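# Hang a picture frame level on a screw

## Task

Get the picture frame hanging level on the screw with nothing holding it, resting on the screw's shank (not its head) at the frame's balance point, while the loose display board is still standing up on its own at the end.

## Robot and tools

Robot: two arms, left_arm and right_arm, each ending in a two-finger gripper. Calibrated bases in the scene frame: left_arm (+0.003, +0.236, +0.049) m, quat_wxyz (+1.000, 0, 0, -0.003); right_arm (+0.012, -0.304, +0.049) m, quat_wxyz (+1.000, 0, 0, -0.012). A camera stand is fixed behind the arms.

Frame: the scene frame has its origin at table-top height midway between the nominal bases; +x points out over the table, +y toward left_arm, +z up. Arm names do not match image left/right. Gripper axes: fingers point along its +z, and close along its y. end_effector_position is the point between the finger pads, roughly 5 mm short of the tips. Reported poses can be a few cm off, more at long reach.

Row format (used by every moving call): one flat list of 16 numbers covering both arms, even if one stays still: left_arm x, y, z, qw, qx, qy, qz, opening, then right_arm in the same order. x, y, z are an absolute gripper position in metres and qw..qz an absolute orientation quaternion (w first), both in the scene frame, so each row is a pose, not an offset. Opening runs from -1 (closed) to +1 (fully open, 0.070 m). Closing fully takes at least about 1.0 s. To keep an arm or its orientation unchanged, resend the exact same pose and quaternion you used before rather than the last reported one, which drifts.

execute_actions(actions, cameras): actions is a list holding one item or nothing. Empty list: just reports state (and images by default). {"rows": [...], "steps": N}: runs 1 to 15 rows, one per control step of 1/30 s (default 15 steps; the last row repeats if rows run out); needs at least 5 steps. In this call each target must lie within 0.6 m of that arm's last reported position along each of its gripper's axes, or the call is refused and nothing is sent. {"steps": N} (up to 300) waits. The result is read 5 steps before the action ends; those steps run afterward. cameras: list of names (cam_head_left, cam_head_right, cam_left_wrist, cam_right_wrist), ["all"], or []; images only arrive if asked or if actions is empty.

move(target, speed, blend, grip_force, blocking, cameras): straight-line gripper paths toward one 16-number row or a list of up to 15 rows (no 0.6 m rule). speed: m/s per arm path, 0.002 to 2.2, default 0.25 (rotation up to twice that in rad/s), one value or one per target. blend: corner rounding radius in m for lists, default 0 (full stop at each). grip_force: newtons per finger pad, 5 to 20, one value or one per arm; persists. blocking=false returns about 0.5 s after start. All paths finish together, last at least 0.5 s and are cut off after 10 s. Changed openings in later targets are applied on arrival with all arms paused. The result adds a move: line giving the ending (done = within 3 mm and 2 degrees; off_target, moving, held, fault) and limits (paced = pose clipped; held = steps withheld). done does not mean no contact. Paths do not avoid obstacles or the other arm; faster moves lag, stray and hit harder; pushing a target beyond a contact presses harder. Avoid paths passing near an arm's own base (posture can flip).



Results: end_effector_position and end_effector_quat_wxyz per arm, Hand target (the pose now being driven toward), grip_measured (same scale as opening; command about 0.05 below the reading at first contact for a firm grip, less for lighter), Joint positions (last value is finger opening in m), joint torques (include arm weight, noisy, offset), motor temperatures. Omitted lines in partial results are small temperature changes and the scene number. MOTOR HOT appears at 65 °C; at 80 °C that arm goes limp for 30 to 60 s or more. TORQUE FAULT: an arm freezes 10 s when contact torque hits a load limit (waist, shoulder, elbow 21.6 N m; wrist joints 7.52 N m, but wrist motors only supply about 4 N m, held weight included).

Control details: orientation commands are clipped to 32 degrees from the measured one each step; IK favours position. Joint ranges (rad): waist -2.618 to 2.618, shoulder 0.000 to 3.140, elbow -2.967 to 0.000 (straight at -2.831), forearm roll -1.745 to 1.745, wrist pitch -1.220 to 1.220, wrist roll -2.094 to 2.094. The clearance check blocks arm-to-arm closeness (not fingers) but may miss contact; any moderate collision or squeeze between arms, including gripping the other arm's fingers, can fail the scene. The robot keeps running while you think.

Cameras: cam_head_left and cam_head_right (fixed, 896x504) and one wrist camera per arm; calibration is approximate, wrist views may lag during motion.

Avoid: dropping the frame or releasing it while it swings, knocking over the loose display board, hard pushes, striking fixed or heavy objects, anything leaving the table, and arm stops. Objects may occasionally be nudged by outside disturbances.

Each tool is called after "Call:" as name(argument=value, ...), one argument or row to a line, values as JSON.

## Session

Call:
execute_actions(
  actions=[],
)

Call:
zoom_image(
  camera="cam_head_left",
  region=[410, 0, 570, 100],
)

Call:
zoom_image(
  camera="cam_head_right",
  region=[400, 0, 560, 100],
)

Scene clock: 0.00 s of 4500.00 s.
left_arm: end_effector_position=(+0.4202, +0.3387, +0.3327) grip_measured=+0.98 end_effector_quat_wxyz=(+0.569, -0.093, +0.773, -0.263) | right_arm: end_effector_position=(+0.0592, +0.1070, +0.2848) grip_measured=+0.98 end_effector_quat_wxyz=(-0.315, +0.854, -0.247, -0.332)
Joint positions: left_arm=[0.682 1.54 -1.063 -1.578 0.957 1.346 0.069] | right_arm=[1.098 1.584 -1.251 0.984 0.989 -1.935 0.069]
Joint torques (N m): no reading
Motor temperatures (°C): left_arm=[30 30 31 31 34 29] | right_arm=[29 30 32 34 37 31]
Hand target: left_arm +0.4202, +0.3387, +0.3327; +0.569, -0.093, +0.773, -0.263 | right_arm +0.0592, +0.1070, +0.2848; -0.315, +0.854, -0.247, -0.332
camera_calibration:
cam_left_wrist: T_world_to_cam=[[-0.138711, -0.855812, 0.498343, 0.185923], [-0.79869, -0.200849, -0.567233, 0.592911], [0.585536, -0.476703, -0.655668, 0.255234], [0, 0, 0, 1]] pos_world=[0.349893, 0.399872, 0.411014]
cam_right_wrist: T_world_to_cam=[[0.659904, 0.664249, 0.35114, -0.209496], [0.748492, -0.621906, -0.230199, 0.0814699], [0.0654668, 0.414735, -0.907584, 0.328533], [0, 0, 0, 1]] pos_world=[0.0557595, 0.0535699, 0.390488]

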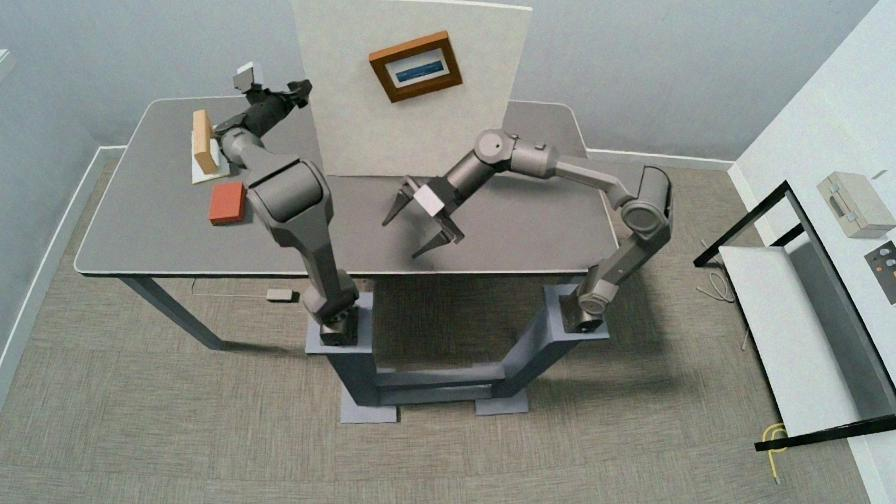

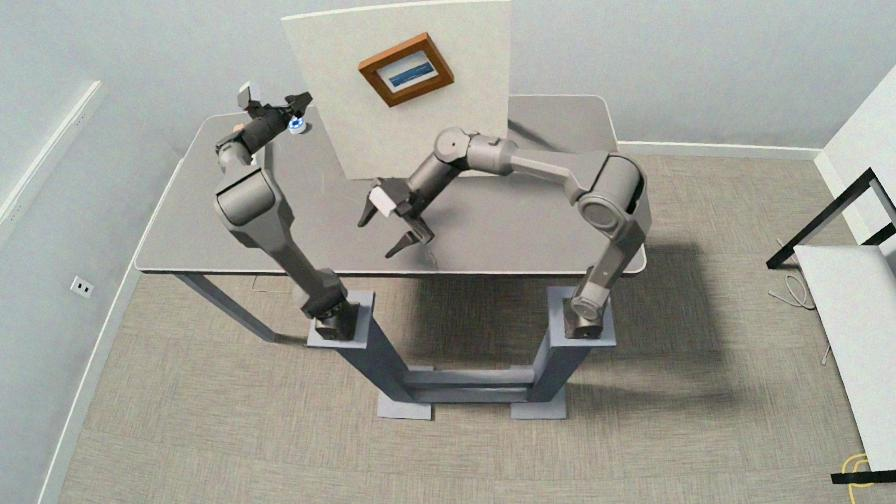

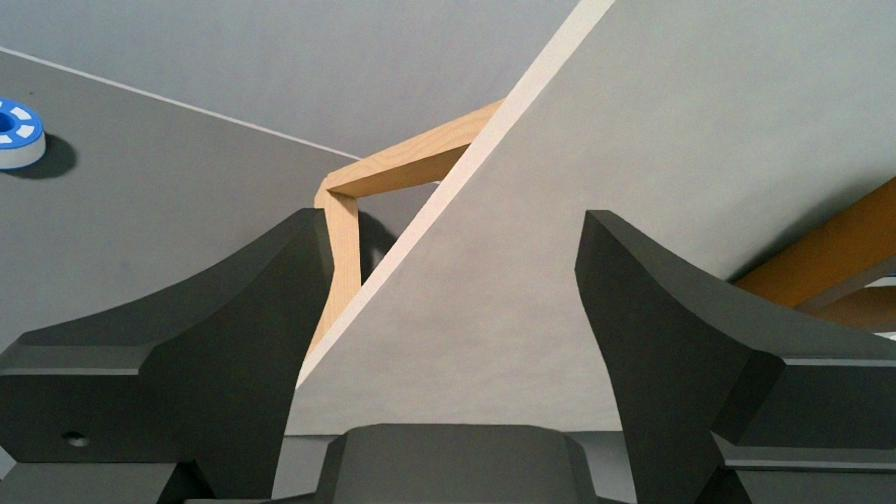

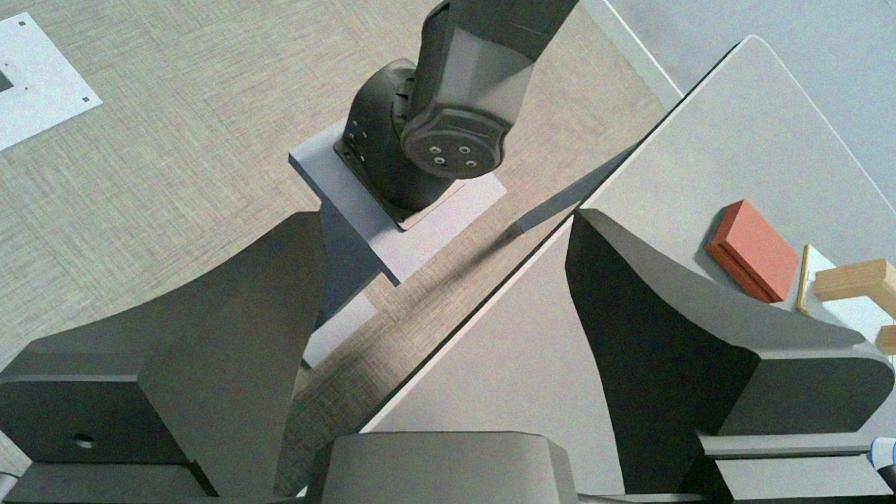

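Scaled by 3.150 from the camera's 896x504 image, which has a finer 1280x720 frame.

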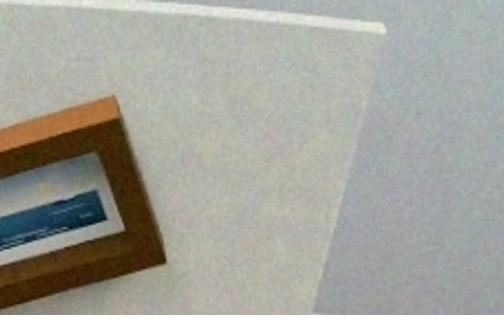

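Scaled by 3.150 from the camera's 896x504 image, which has a finer 1280x720 frame.

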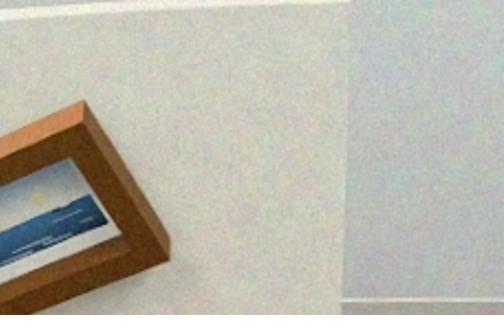

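Call:
zoom_image(
  camera="cam_head_left",
  region=[355, 20, 475, 110],
)

Call:
zoom_image(
  camera="cam_head_right",
  region=[345, 20, 465, 110],
)

Call:
zoom_image(
  camera="cam_head_left",
  region=[280, 0, 540, 185],
)

Call:
zoom_image(
  camera="cam_head_right",
  region=[270, 0, 530, 185],
)

Scaled by 4.200 from the camera's 896x504 image, which has a finer 1280x720 frame.

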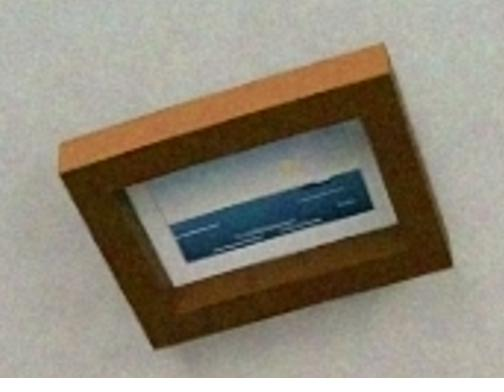

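Scaled by 4.200 from the camera's 896x504 image, which has a finer 1280x720 frame.

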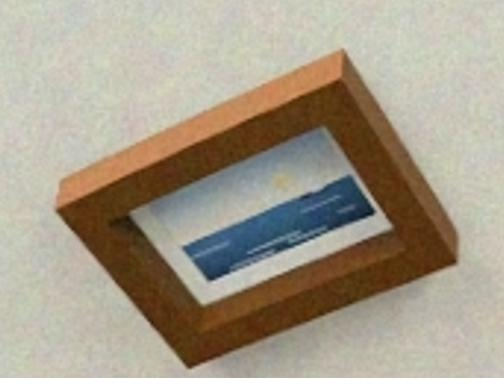

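Scaled by 1.938 from the camera's 896x504 image, which has a finer 1280x720 frame.

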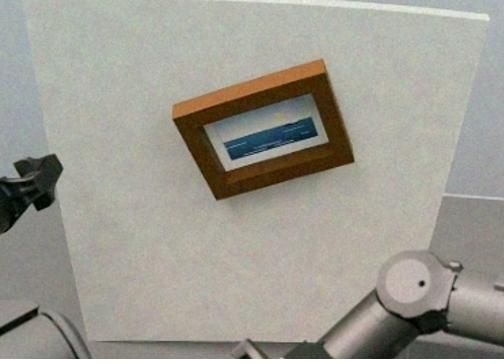

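Scaled by 1.938 from the camera's 896x504 image, which has a finer 1280x720 frame.

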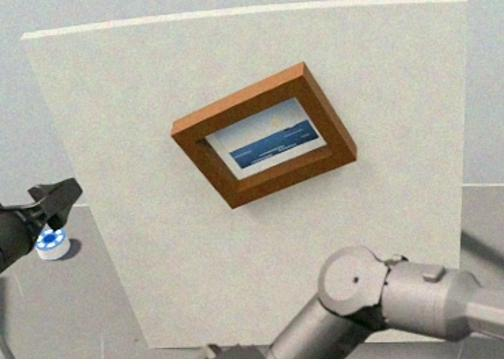

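Call:
move(
  target=[
    [0.4202,0.3387,0.3327,0.569,-0.093,0.773,-0.263,0.98,0.15,-0.08,0.34,0.0,0.95,-0.1,0.0,0.0],
    [0.4202,0.3387,0.3327,0.569,-0.093,0.773,-0.263,0.98,0.15,-0.08,0.34,0.0,0.95,-0.1,0.0,0.0],
  ],
  speed=0.001,
)

speed must be a number from 0.002 to 2.2 (m/s); nothing of the call was run

Call:
move(
  target=[
    [0.28,0.28,0.42,0.3826,-0.5811,0.4031,-0.5948,0.98,0.25,-0.22,0.40,0.716,-0.169,0.577,0.355,0.98],
    [0.30,0.115,0.44,0.3826,-0.5811,0.4031,-0.5948,0.3,0.33,-0.15,0.42,0.716,-0.169,0.577,0.355,0.98],
  ],
  speed=0.3,
  blend=0.04,
  cameras=["all"],
)

Scene clock: 12.20 s of 4500.00 s.
left_arm: end_effector_position=(+0.3001, +0.1149, +0.4400) grip_measured=+0.30 end_effector_quat_wxyz=(-0.383, +0.581, -0.403, +0.595) | right_arm: end_effector_position=(+0.3300, -0.1502, +0.4203) grip_measured=+0.98 end_effector_quat_wxyz=(+0.628, -0.221, +0.667, +0.333)
Joint positions: left_arm=[-0.983 1.019 -0.874 -1.53 -0.955 -0.462 0.045] | right_arm=[-0.014 1.131 -0.853 1.751 0.864 -1.665 0.069]
Joint torques (N m): left_arm=[0.38 -3.27 -2.51 0.62 -0.05 -0.12] | right_arm=[0.68 -3.4 -3.74 0.78 0.06 0.24]
Hand target: left_arm +0.3000, +0.1150, +0.4400; -0.383, +0.581, -0.403, +0.595 | right_arm +0.3299, -0.1502, +0.4203; +0.628, -0.222, +0.667, +0.333
Off the commanded pose: left_arm 0.000 m, 0 deg | right_arm 0.000 m, 16 deg.
joint sent to its limit (right arm) — joint 4 (forearm roll), upper limit.
Kept back: nothing.
move: off_target (right_arm)
camera_calibration:
cam_left_wrist: T_world_to_cam=[[0.0360871, 0.370438, 0.928156, -0.458162], [-0.586187, -0.744356, 0.319873, 0.121277], [0.809372, -0.555616, 0.190284, -0.141071], [0, 0, 0, 1]] pos_world=[0.201803, 0.181613, 0.413296]
cam_right_wrist: T_world_to_cam=[[0.70205, -0.682317, -0.203885, -0.247837], [-0.536818, -0.318944, -0.78109, 0.45124], [0.467923, 0.657814, -0.590195, 0.310758], [0, 0, 0, 1]] pos_world=[0.270817, -0.229604, 0.485336]

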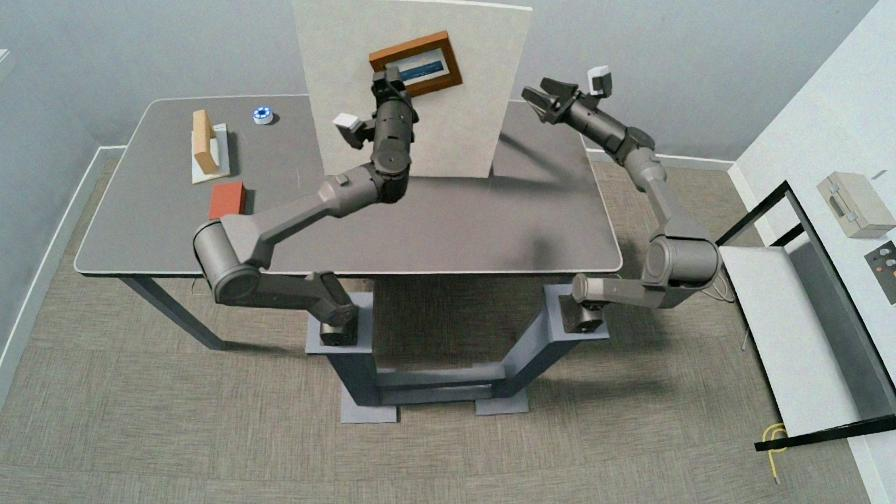

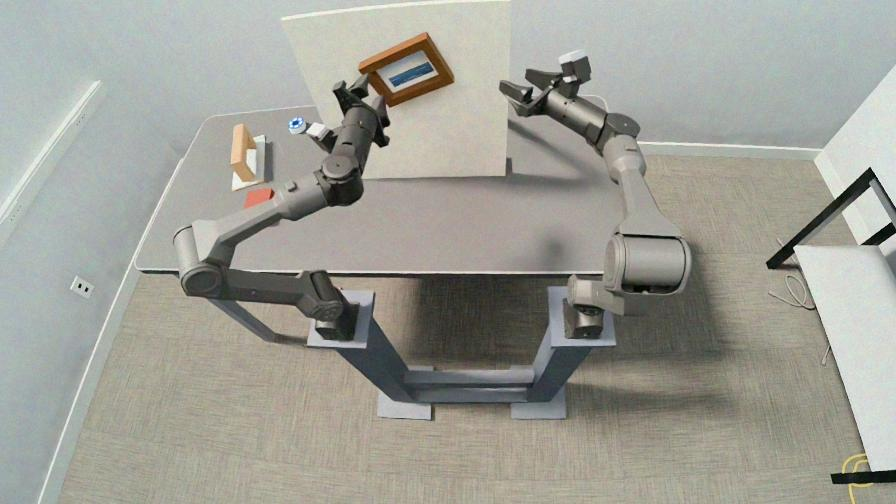

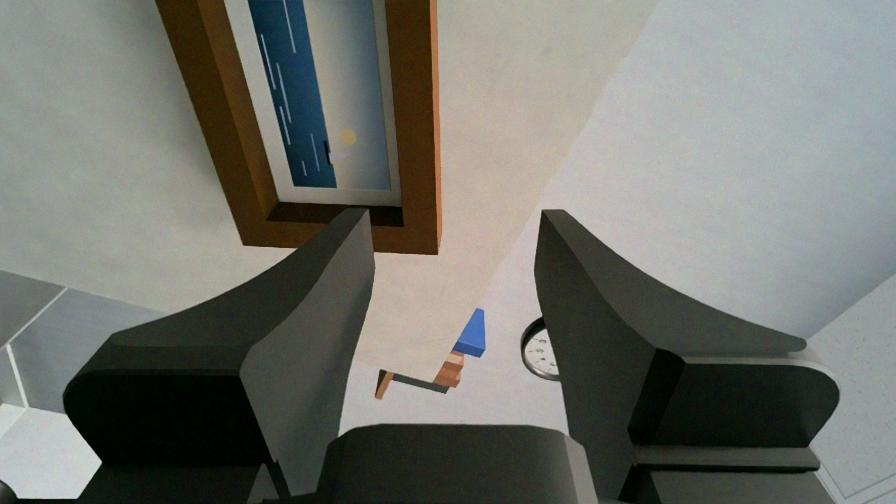

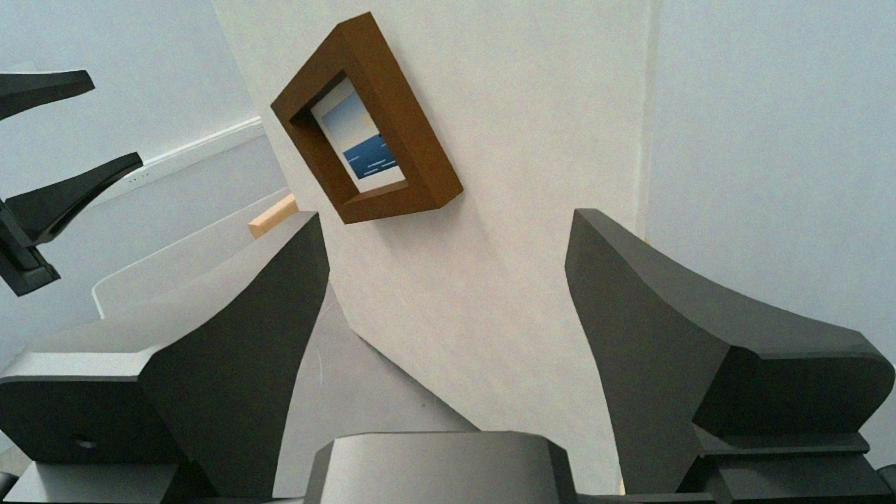

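Call:
move(
  target=[0.372,0.098,0.4195,0.3826,-0.5811,0.4031,-0.5948,0.3,0.33,-0.15,0.42,0.628,-0.222,0.667,0.333,0.98],
  speed=0.12,
  cameras=["cam_left_wrist","cam_head_left","cam_head_right","cam_right_wrist"],
)

Call:
zoom_image(
  camera="cam_head_right",
  region=[335, 20, 475, 120],
)

Call:
zoom_image(
  camera="cam_right_wrist",
  region=[0, 0, 504, 300],
)

Scene clock: 15.27 s of 4500.00 s.
left_arm: end_effector_position=(+0.3726, +0.0977, +0.4188) grip_measured=+0.30 end_effector_quat_wxyz=(-0.383, +0.581, -0.404, +0.594) | right_arm: end_effector_position=(+0.3298, -0.1499, +0.4204) grip_measured=+0.98 end_effector_quat_wxyz=(+0.628, -0.222, +0.667, +0.333)
Joint positions: left_arm=[-0.721 1.25 -0.945 -1.317 -0.719 -0.724 0.045] | right_arm=[-0.014 1.131 -0.853 1.751 0.866 -1.665 0.069]
Joint torques (N m): left_arm=[-0.67 -4.94 -3.33 0.47 -0.66 0.08] | right_arm=[-0.47 -1.48 -3.91 0.88 0.3 -0.14]
Hand target: left_arm +0.3720, +0.0980, +0.4195; -0.383, +0.581, -0.403, +0.595 | right_arm +0.3300, -0.1500, +0.4200; +0.628, -0.222, +0.667, +0.333
Off the commanded pose: left_arm 0.001 m, 0 deg | right_arm 0.000 m, 0 deg.
joint sent to its limit (right arm) — joint 4 (forearm roll), upper limit.
Kept back: nothing.
move: done
camera_calibration:
cam_left_wrist: T_world_to_cam=[[0.037545, 0.369848, 0.928333, -0.435324], [-0.585982, -0.744355, 0.32025, 0.15756], [0.809454, -0.556011, 0.188778, -0.204621], [0, 0, 0, 1]] pos_world=[0.274303, 0.164513, 0.392295]
cam_right_wrist: T_world_to_cam=[[0.7033, -0.681033, -0.203871, -0.247675], [-0.535973, -0.319578, -0.781411, 0.450947], [0.467014, 0.658835, -0.589774, 0.311062], [0, 0, 0, 1]] pos_world=[0.270615, -0.229501, 0.485337]

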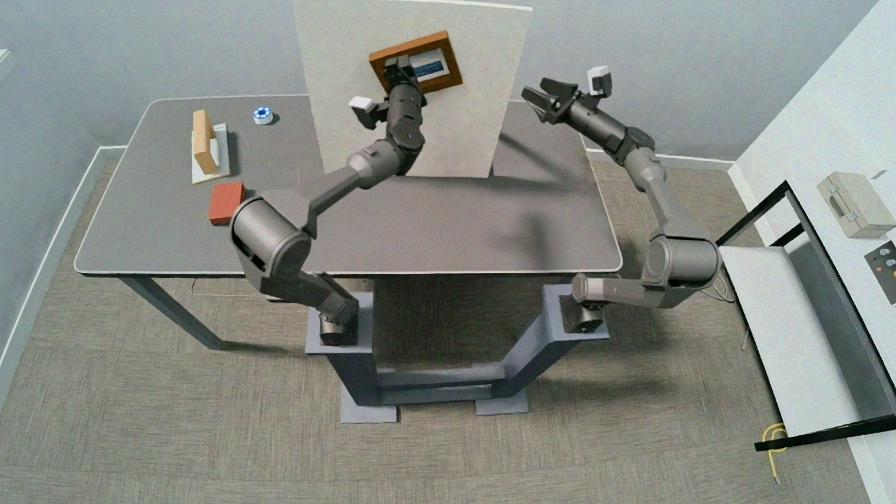

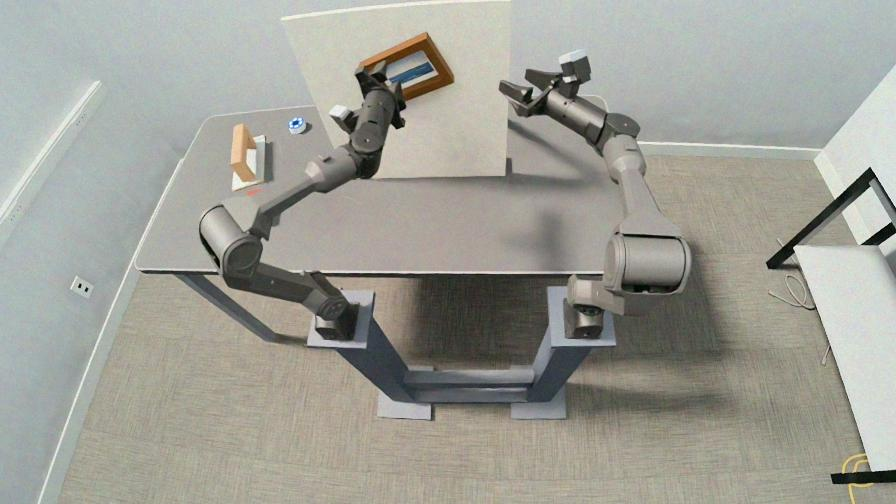

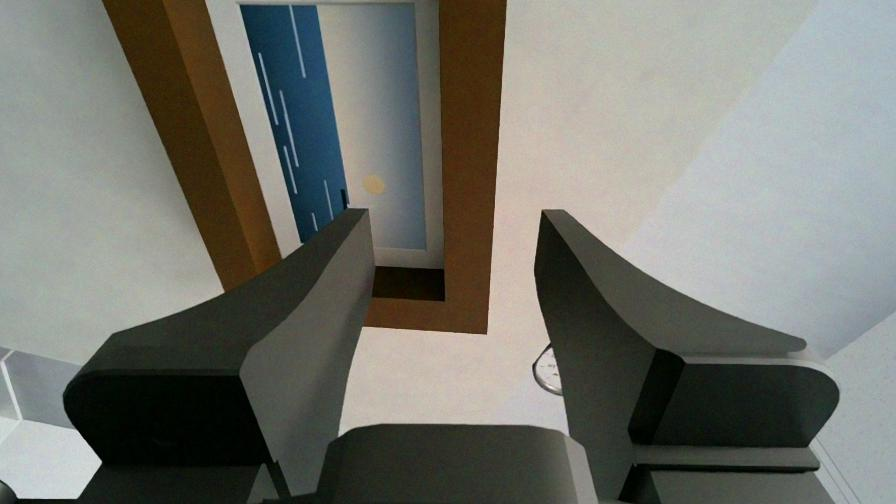

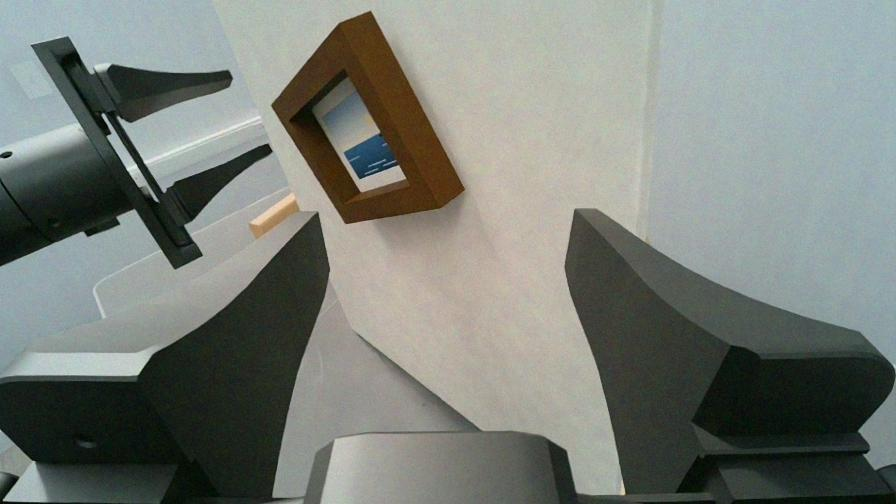

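Scaled by 3.600 from the camera's 896x504 image, which has a finer 1280x720 frame.

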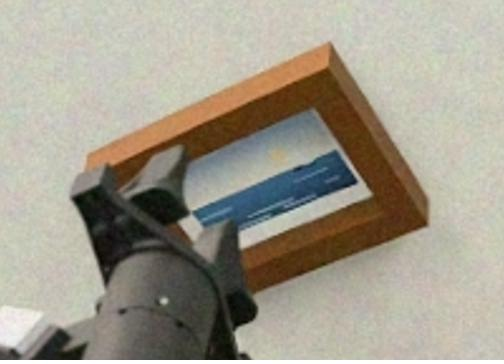

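Scaled by 1.000.

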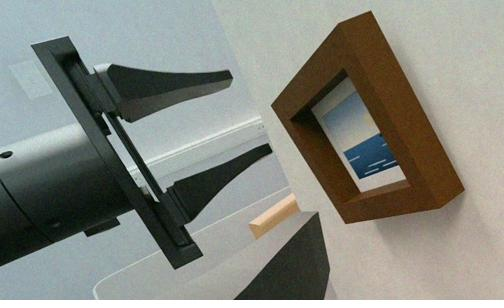

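Call:
move(
  target=[0.428,0.099,0.4205,0.3826,-0.5811,0.4031,-0.5948,0.3,0.33,-0.15,0.42,0.628,-0.222,0.667,0.333,0.98],
  speed=0.06,
  cameras=["cam_left_wrist","cam_right_wrist"],
)

Call:
zoom_image(
  camera="cam_right_wrist",
  region=[100, 0, 504, 260],
)

Scene clock: 17.07 s of 4500.00 s.
left_arm: end_effector_position=(+0.4285, +0.0990, +0.4203) grip_measured=+0.30 end_effector_quat_wxyz=(-0.383, +0.581, -0.403, +0.595) | right_arm: end_effector_position=(+0.3298, -0.1499, +0.4204) grip_measured=+0.98 end_effector_quat_wxyz=(+0.628, -0.222, +0.667, +0.333)
Joint positions: left_arm=[-0.562 1.407 -1.089 -1.201 -0.576 -0.826 0.045] | right_arm=[-0.014 1.131 -0.853 1.751 0.866 -1.665 0.069]
Joint torques (N m): left_arm=[-0.69 -5.68 -2.84 0.39 -0.82 0] | right_arm=[-0.45 -1.46 -4.28 0.88 0.31 -0.14]
Hand target: left_arm +0.4280, +0.0990, +0.4205; -0.383, +0.581, -0.403, +0.595 | right_arm +0.3300, -0.1500, +0.4200; +0.628, -0.222, +0.667, +0.333
Off the commanded pose: left_arm 0.000 m, 0 deg | right_arm 0.000 m, 0 deg.
joint sent to its limit (right arm) — joint 4 (forearm roll), upper limit.
Kept back: nothing.
move: done
camera_calibration:
cam_left_wrist: T_world_to_cam=[[0.0365447, 0.371147, 0.927855, -0.438864], [-0.58619, -0.744001, 0.320693, 0.190597], [0.809349, -0.555618, 0.190373, -0.250126], [0, 0, 0, 1]] pos_world=[0.330203, 0.165713, 0.393696]
cam_right_wrist: T_world_to_cam=[[0.7033, -0.681033, -0.203871, -0.247675], [-0.535973, -0.319578, -0.781411, 0.450947], [0.467014, 0.658835, -0.589774, 0.311062], [0, 0, 0, 1]] pos_world=[0.270615, -0.229501, 0.485337]
Images, in order (width x height): cam_left_wrist 896x504, cam_right_wrist 896x504.

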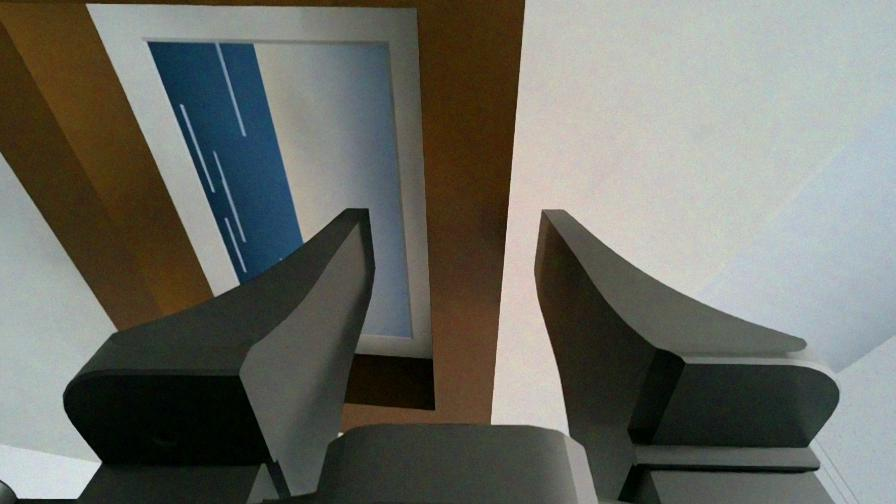

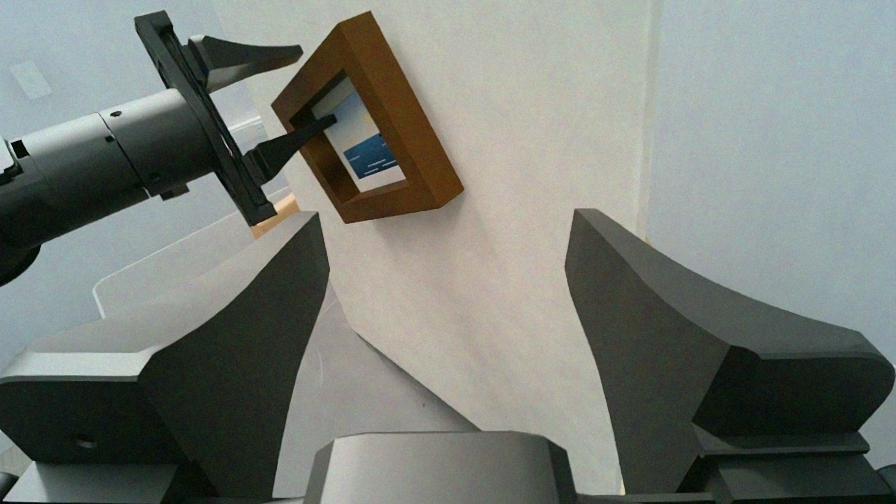

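Scaled by 1.248 from the camera's 896x504 image, which has a finer 1280x720 frame.

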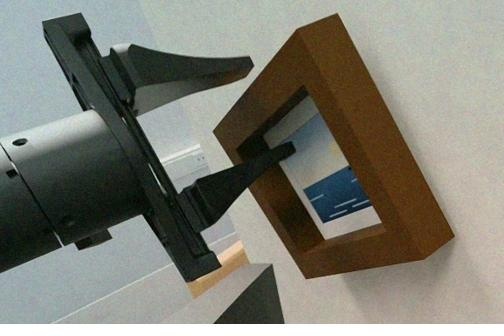

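Call:
move(
  target=[
    [0.428,0.0998,0.4222,0.3826,-0.5811,0.4031,-0.5948,-0.3,0.33,-0.15,0.42,0.628,-0.222,0.667,0.333,0.98],
    [0.428,0.0998,0.4222,0.3826,-0.5811,0.4031,-0.5948,-0.41,0.33,-0.15,0.42,0.628,-0.222,0.667,0.333,0.98],
    [0.428,0.0998,0.4222,0.3826,-0.5811,0.4031,-0.5948,-0.50,0.33,-0.15,0.42,0.628,-0.222,0.667,0.333,0.98],
  ],
  speed=0.06,
  grip_force=16,
  cameras=["cam_left_wrist"],
)

Scene clock: 19.93 s of 4500.00 s.
left_arm: end_effector_position=(+0.4278, +0.1001, +0.4231) grip_measured=-0.44 end_effector_quat_wxyz=(-0.383, +0.581, -0.402, +0.595) | right_arm: end_effector_position=(+0.3298, -0.1499, +0.4204) grip_measured=+0.98 end_effector_quat_wxyz=(+0.628, -0.222, +0.667, +0.333)
Joint positions: left_arm=[-0.56 1.402 -1.093 -1.209 -0.573 -0.816 0.02] | right_arm=[-0.014 1.131 -0.853 1.751 0.866 -1.665 0.069]
Joint torques (N m): left_arm=[-0.74 -3.74 -1.22 0.17 0.06 0.03] | right_arm=[-0.44 -1.5 -4.77 0.88 0.31 -0.14]
Hand target: left_arm +0.4280, +0.0998, +0.4222; -0.383, +0.581, -0.403, +0.595 | right_arm +0.3300, -0.1500, +0.4200; +0.628, -0.222, +0.667, +0.333
Off the commanded pose: left_arm 0.001 m, 0 deg | right_arm 0.000 m, 0 deg.
joint sent to its limit (right arm) — joint 4 (forearm roll), upper limit.
Kept back: nothing.
grip_force (N): 16, 16
move: done
camera_calibration:
cam_left_wrist: T_world_to_cam=[[0.0341042, 0.372687, 0.92733, -0.440686], [-0.586425, -0.743887, 0.320529, 0.190342], [0.809286, -0.554741, 0.193183, -0.25078], [0, 0, 0, 1]] pos_world=[0.329603, 0.166713, 0.396098]
Images, in order (width x height): cam_left_wrist 896x504.

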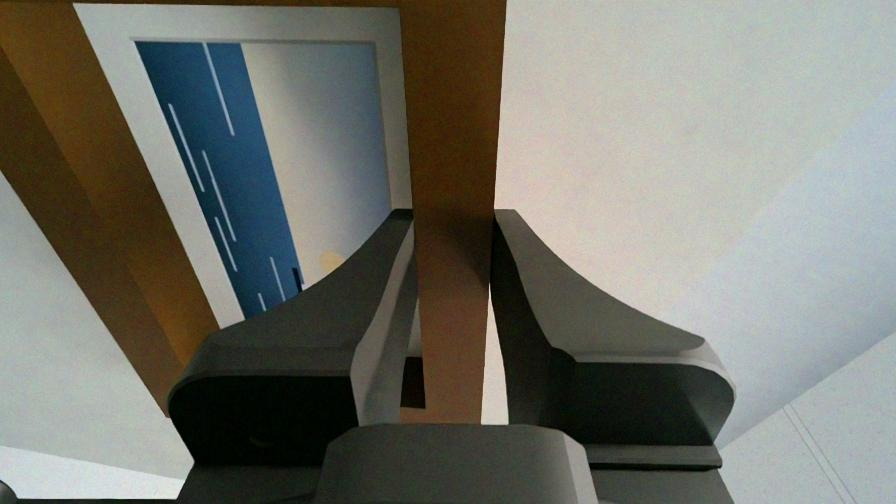

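Call:
move(
  target=[
    [0.4275,0.0998,0.4370,0.3826,-0.5811,0.4031,-0.5948,-0.50,0.33,-0.15,0.42,0.628,-0.222,0.667,0.333,0.98],
    [0.427,0.080,0.4445,0.4912,-0.4912,0.5086,-0.5086,-0.50,0.33,-0.15,0.42,0.628,-0.222,0.667,0.333,0.98],
  ],
  speed=[0.05,0.12],
  cameras=["cam_left_wrist","cam_right_wrist","cam_head_left","cam_head_right"],
)

Call:
zoom_image(
  camera="cam_head_right",
  region=[335, 20, 475, 120],
)

Call:
zoom_image(
  camera="cam_right_wrist",
  region=[100, 0, 504, 260],
)

Scene clock: 24.97 s of 4500.00 s.
left_arm: end_effector_position=(+0.4270, +0.0800, +0.4443) grip_measured=-0.45 end_effector_quat_wxyz=(+0.491, -0.491, +0.509, -0.508) | right_arm: end_effector_position=(+0.3298, -0.1499, +0.4204) grip_measured=+0.98 end_effector_quat_wxyz=(+0.628, -0.222, +0.667, +0.333)
Joint positions: left_arm=[-0.629 1.432 -1.209 -1.376 -0.613 -0.236 0.019] | right_arm=[-0.014 1.131 -0.853 1.751 0.866 -1.665 0.069]
Joint torques (N m): left_arm=[-0.5 -5.52 -4.47 0.77 -0.7 -0.15] | right_arm=[-0.49 -1.53 -4.77 0.88 0.31 -0.14]
Hand target: left_arm +0.4270, +0.0800, +0.4445; +0.491, -0.491, +0.509, -0.509 | right_arm +0.3300, -0.1500, +0.4200; +0.628, -0.222, +0.667, +0.333
Off the commanded pose: left_arm 0.000 m, 0 deg | right_arm 0.000 m, 0 deg.
joint sent to its limit (right arm) — joint 4 (forearm roll), upper limit.
Kept back: nothing.
grip_force (N): 16, 16
move: done
camera_calibration:
cam_left_wrist: T_world_to_cam=[[0.023143, -0.0131052, 0.999646, -0.449451], [-0.588598, -0.80842, 0.00302845, 0.315237], [0.808095, -0.58846, -0.026423, -0.164528], [0, 0, 0, 1]] pos_world=[0.328904, 0.152135, 0.44399]
cam_right_wrist: T_world_to_cam=[[0.7033, -0.681033, -0.203871, -0.247675], [-0.535973, -0.319578, -0.781411, 0.450947], [0.467014, 0.658835, -0.589774, 0.311062], [0, 0, 0, 1]] pos_world=[0.270615, -0.229501, 0.485337]

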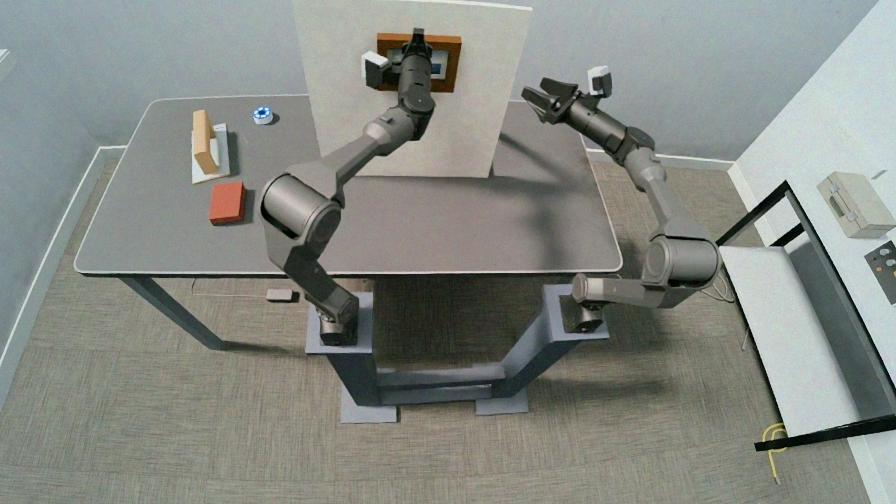

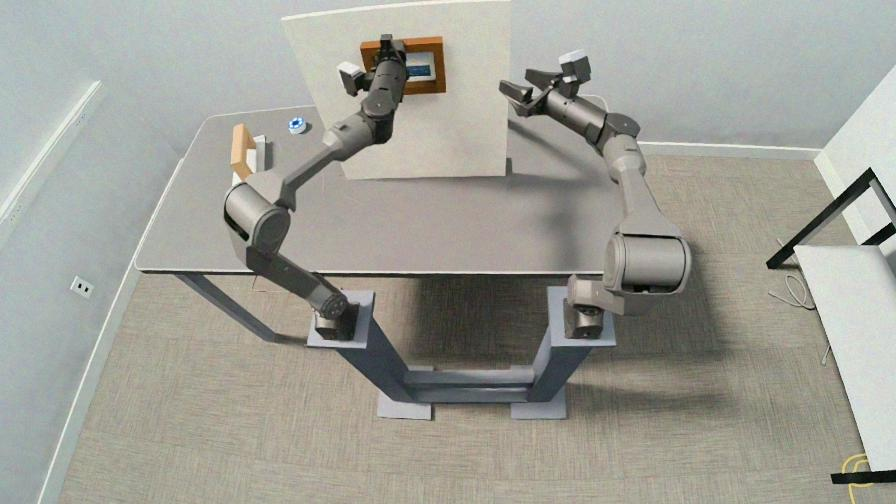

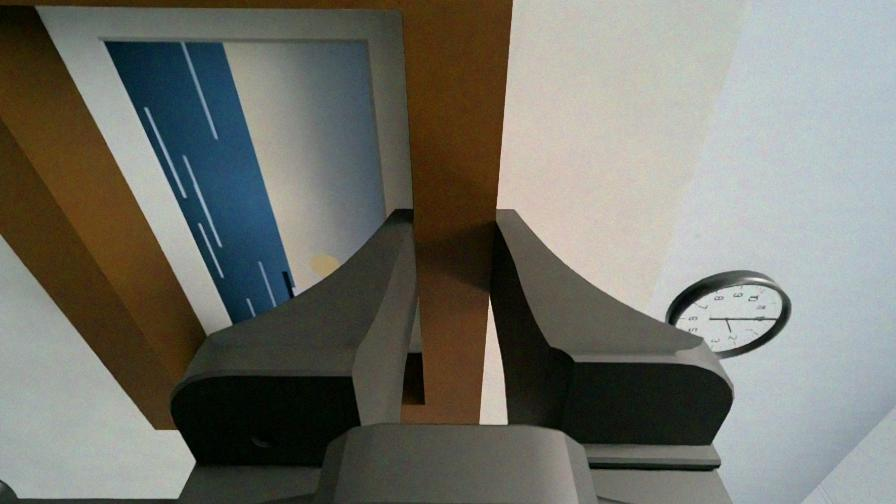

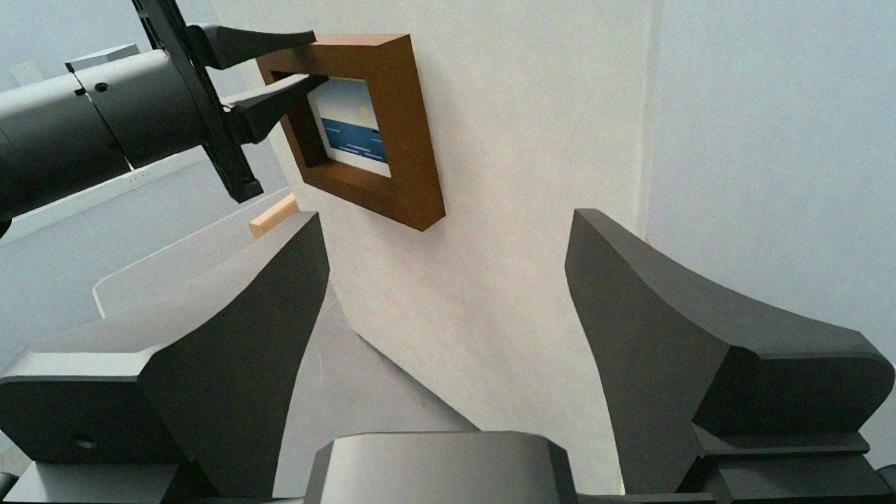

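Scaled by 3.600 from the camera's 896x504 image, which has a finer 1280x720 frame.

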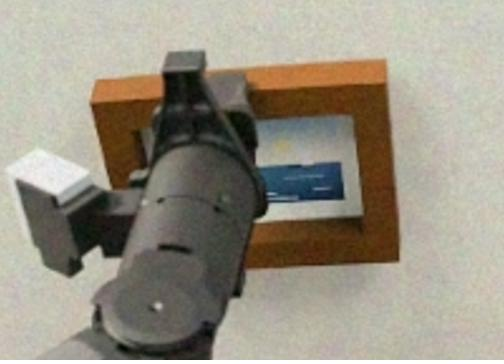

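Scaled by 1.248 from the camera's 896x504 image, which has a finer 1280x720 frame.

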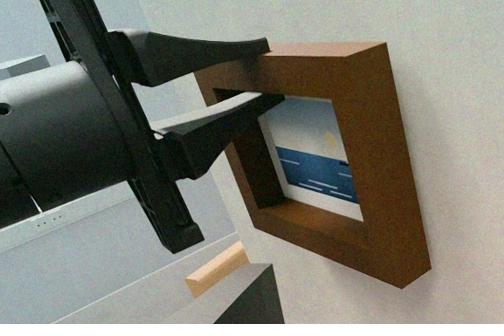

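Call:
move(
  target=[0.4295,0.080,0.4385,0.4912,-0.4912,0.5086,-0.5086,-0.50,0.33,-0.15,0.42,0.628,-0.222,0.667,0.333,0.98],
  speed=0.03,
)

Call:
move(
  target=[0.4295,0.080,0.4350,0.4912,-0.4912,0.5086,-0.5086,-0.50,0.33,-0.15,0.42,0.628,-0.222,0.667,0.333,0.98],
  speed=0.03,
)

Scene clock: 26.60 s of 4500.00 s.
left_arm: end_effector_position=(+0.4292, +0.0799, +0.4391) grip_measured=-0.45 end_effector_quat_wxyz=(+0.491, -0.491, +0.508, -0.509) | right_arm: end_effector_position=(+0.3298, -0.1499, +0.4204) grip_measured=+0.98 end_effector_quat_wxyz=(+0.628, -0.222, +0.667, +0.333)
Joint positions: left_arm=[-0.624 1.44 -1.194 -1.339 -0.613 -0.28 0.019] | right_arm=[-0.014 1.131 -0.853 1.751 0.866 -1.665 0.069]
Joint torques (N m): left_arm=[0.82 -5.1 -3.48 0.67 -0.42 0.07] | right_arm=[-0.46 -1.52 -4.79 0.88 0.31 -0.13]
Hand target: left_arm +0.4295, +0.0800, +0.4385; +0.491, -0.491, +0.509, -0.509 | right_arm +0.3300, -0.1500, +0.4200; +0.628, -0.222, +0.667, +0.333
Off the commanded pose: left_arm 0.001 m, 0 deg | right_arm 0.000 m, 0 deg.
joint sent to its limit (right arm) — joint 4 (forearm roll), upper limit.
Kept back: nothing.
grip_force (N): 16, 16
move: done

Scene clock: 27.30 s of 4500.00 s.
left_arm: end_effector_position=(+0.4291, +0.0796, +0.4354) grip_measured=-0.45 end_effector_quat_wxyz=(+0.491, -0.491, +0.509, -0.509) | right_arm: end_effector_position=(+0.3298, -0.1499, +0.4204) grip_measured=+0.98 end_effector_quat_wxyz=(+0.628, -0.222, +0.667, +0.333)
Joint positions: left_arm=[-0.624 1.441 -1.181 -1.321 -0.615 -0.303 0.019] | right_arm=[-0.014 1.131 -0.853 1.751 0.866 -1.665 0.069]
Joint torques (N m): left_arm=[1.11 -4.7 -3.38 0.77 -0.85 -0.02] | right_arm=[-0.47 -1.52 -4.76 0.87 0.31 -0.14]
Hand target: left_arm +0.4295, +0.0800, +0.4350; +0.491, -0.491, +0.509, -0.509 | right_arm +0.3300, -0.1500, +0.4200; +0.628, -0.222, +0.667, +0.333
Off the commanded pose: left_arm 0.001 m, 0 deg | right_arm 0.000 m, 0 deg.
joint sent to its limit (right arm) — joint 4 (forearm roll), upper limit.
Kept back: nothing.
grip_force (N): 16, 16
move: done

Call:
move(
  target=[0.4295,0.080,0.4330,0.4912,-0.4912,0.5086,-0.5086,-0.50,0.33,-0.15,0.42,0.628,-0.222,0.667,0.333,0.98],
  speed=0.03,
)

Call:
move(
  target=[0.4295,0.080,0.4315,0.4912,-0.4912,0.5086,-0.5086,-0.50,0.33,-0.15,0.42,0.628,-0.222,0.667,0.333,0.98],
  speed=0.03,
)

Call:
move(
  target=[0.4295,0.080,0.4300,0.4912,-0.4912,0.5086,-0.5086,-0.50,0.33,-0.15,0.42,0.628,-0.222,0.667,0.333,0.98],
  speed=0.03,
)

Scene clock: 29.40 s of 4500.00 s.
left_arm: end_effector_position=(+0.4293, +0.0801, +0.4333) grip_measured=-0.45 end_effector_quat_wxyz=(+0.491, -0.491, +0.508, -0.509) | right_arm: end_effector_position=(+0.3298, -0.1499, +0.4204) grip_measured=+0.98 end_effector_quat_wxyz=(+0.628, -0.222, +0.667, +0.333)
Joint positions: left_arm=[-0.624 1.442 -1.174 -1.31 -0.618 -0.316 0.019] | right_arm=[-0.014 1.131 -0.853 1.751 0.866 -1.665 0.069]
Joint torques (N m): left_arm=[1.67 -4.07 -3.04 0.77 -0.71 -0.1] | right_arm=[-0.45 -1.51 -4.78 0.87 0.31 -0.14]
Hand target: left_arm +0.4295, +0.0800, +0.4330; +0.491, -0.491, +0.509, -0.509 | right_arm +0.3300, -0.1500, +0.4200; +0.628, -0.222, +0.667, +0.333
Off the commanded pose: left_arm 0.000 m, 0 deg | right_arm 0.000 m, 0 deg.
joint sent to its limit (right arm) — joint 4 (forearm roll), upper limit.
Kept back: nothing.
grip_force (N): 16, 16
move: done

Scene clock: 30.10 s of 4500.00 s.
left_arm: end_effector_position=(+0.4294, +0.0799, +0.4318) grip_measured=-0.45 end_effector_quat_wxyz=(+0.491, -0.491, +0.509, -0.509) | right_arm: end_effector_position=(+0.3298, -0.1499, +0.4204) grip_measured=+0.98 end_effector_quat_wxyz=(+0.628, -0.222, +0.667, +0.333)
Joint positions: left_arm=[-0.624 1.442 -1.169 -1.302 -0.619 -0.326 0.019] | right_arm=[-0.014 1.131 -0.853 1.751 0.866 -1.665 0.069]
Joint torques (N m): left_arm=[1.37 -4.05 -2.95 0.71 -0.86 -0.02] | right_arm=[-0.48 -1.51 -4.74 0.88 0.3 -0.14]
Hand target: left_arm +0.4295, +0.0800, +0.4315; +0.491, -0.491, +0.509, -0.509 | right_arm +0.3300, -0.1500, +0.4200; +0.628, -0.222, +0.667, +0.333
Off the commanded pose: left_arm 0.000 m, 0 deg | right_arm 0.000 m, 0 deg.
joint sent to its limit (right arm) — joint 4 (forearm roll), upper limit.
Kept back: nothing.
grip_force (N): 16, 16
move: done

Scene clock: 30.80 s of 4500.00 s.
left_arm: end_effector_position=(+0.4293, +0.0800, +0.4309) grip_measured=-0.45 end_effector_quat_wxyz=(+0.491, -0.491, +0.508, -0.509) | right_arm: end_effector_position=(+0.3298, -0.1499, +0.4204) grip_measured=+0.98 end_effector_quat_wxyz=(+0.628, -0.222, +0.667, +0.333)
Joint positions: left_arm=[-0.624 1.442 -1.164 -1.293 -0.621 -0.336 0.019] | right_arm=[-0.014 1.131 -0.853 1.751 0.866 -1.665 0.069]
Joint torques (N m): left_arm=[1.44 -3.76 -1.8 0.22 -0.8 -0.11] | right_arm=[-0.48 -1.51 -4.79 0.88 0.3 -0.13]
Hand target: left_arm +0.4295, +0.0800, +0.4300; +0.491, -0.491, +0.509, -0.509 | right_arm +0.3300, -0.1500, +0.4200; +0.628, -0.222, +0.667, +0.333
Off the commanded pose: left_arm 0.001 m, 0 deg | right_arm 0.000 m, 0 deg.
joint sent to its limit (right arm) — joint 4 (forearm roll), upper limit.
Kept back: nothing.
grip_force (N): 16, 16
move: done


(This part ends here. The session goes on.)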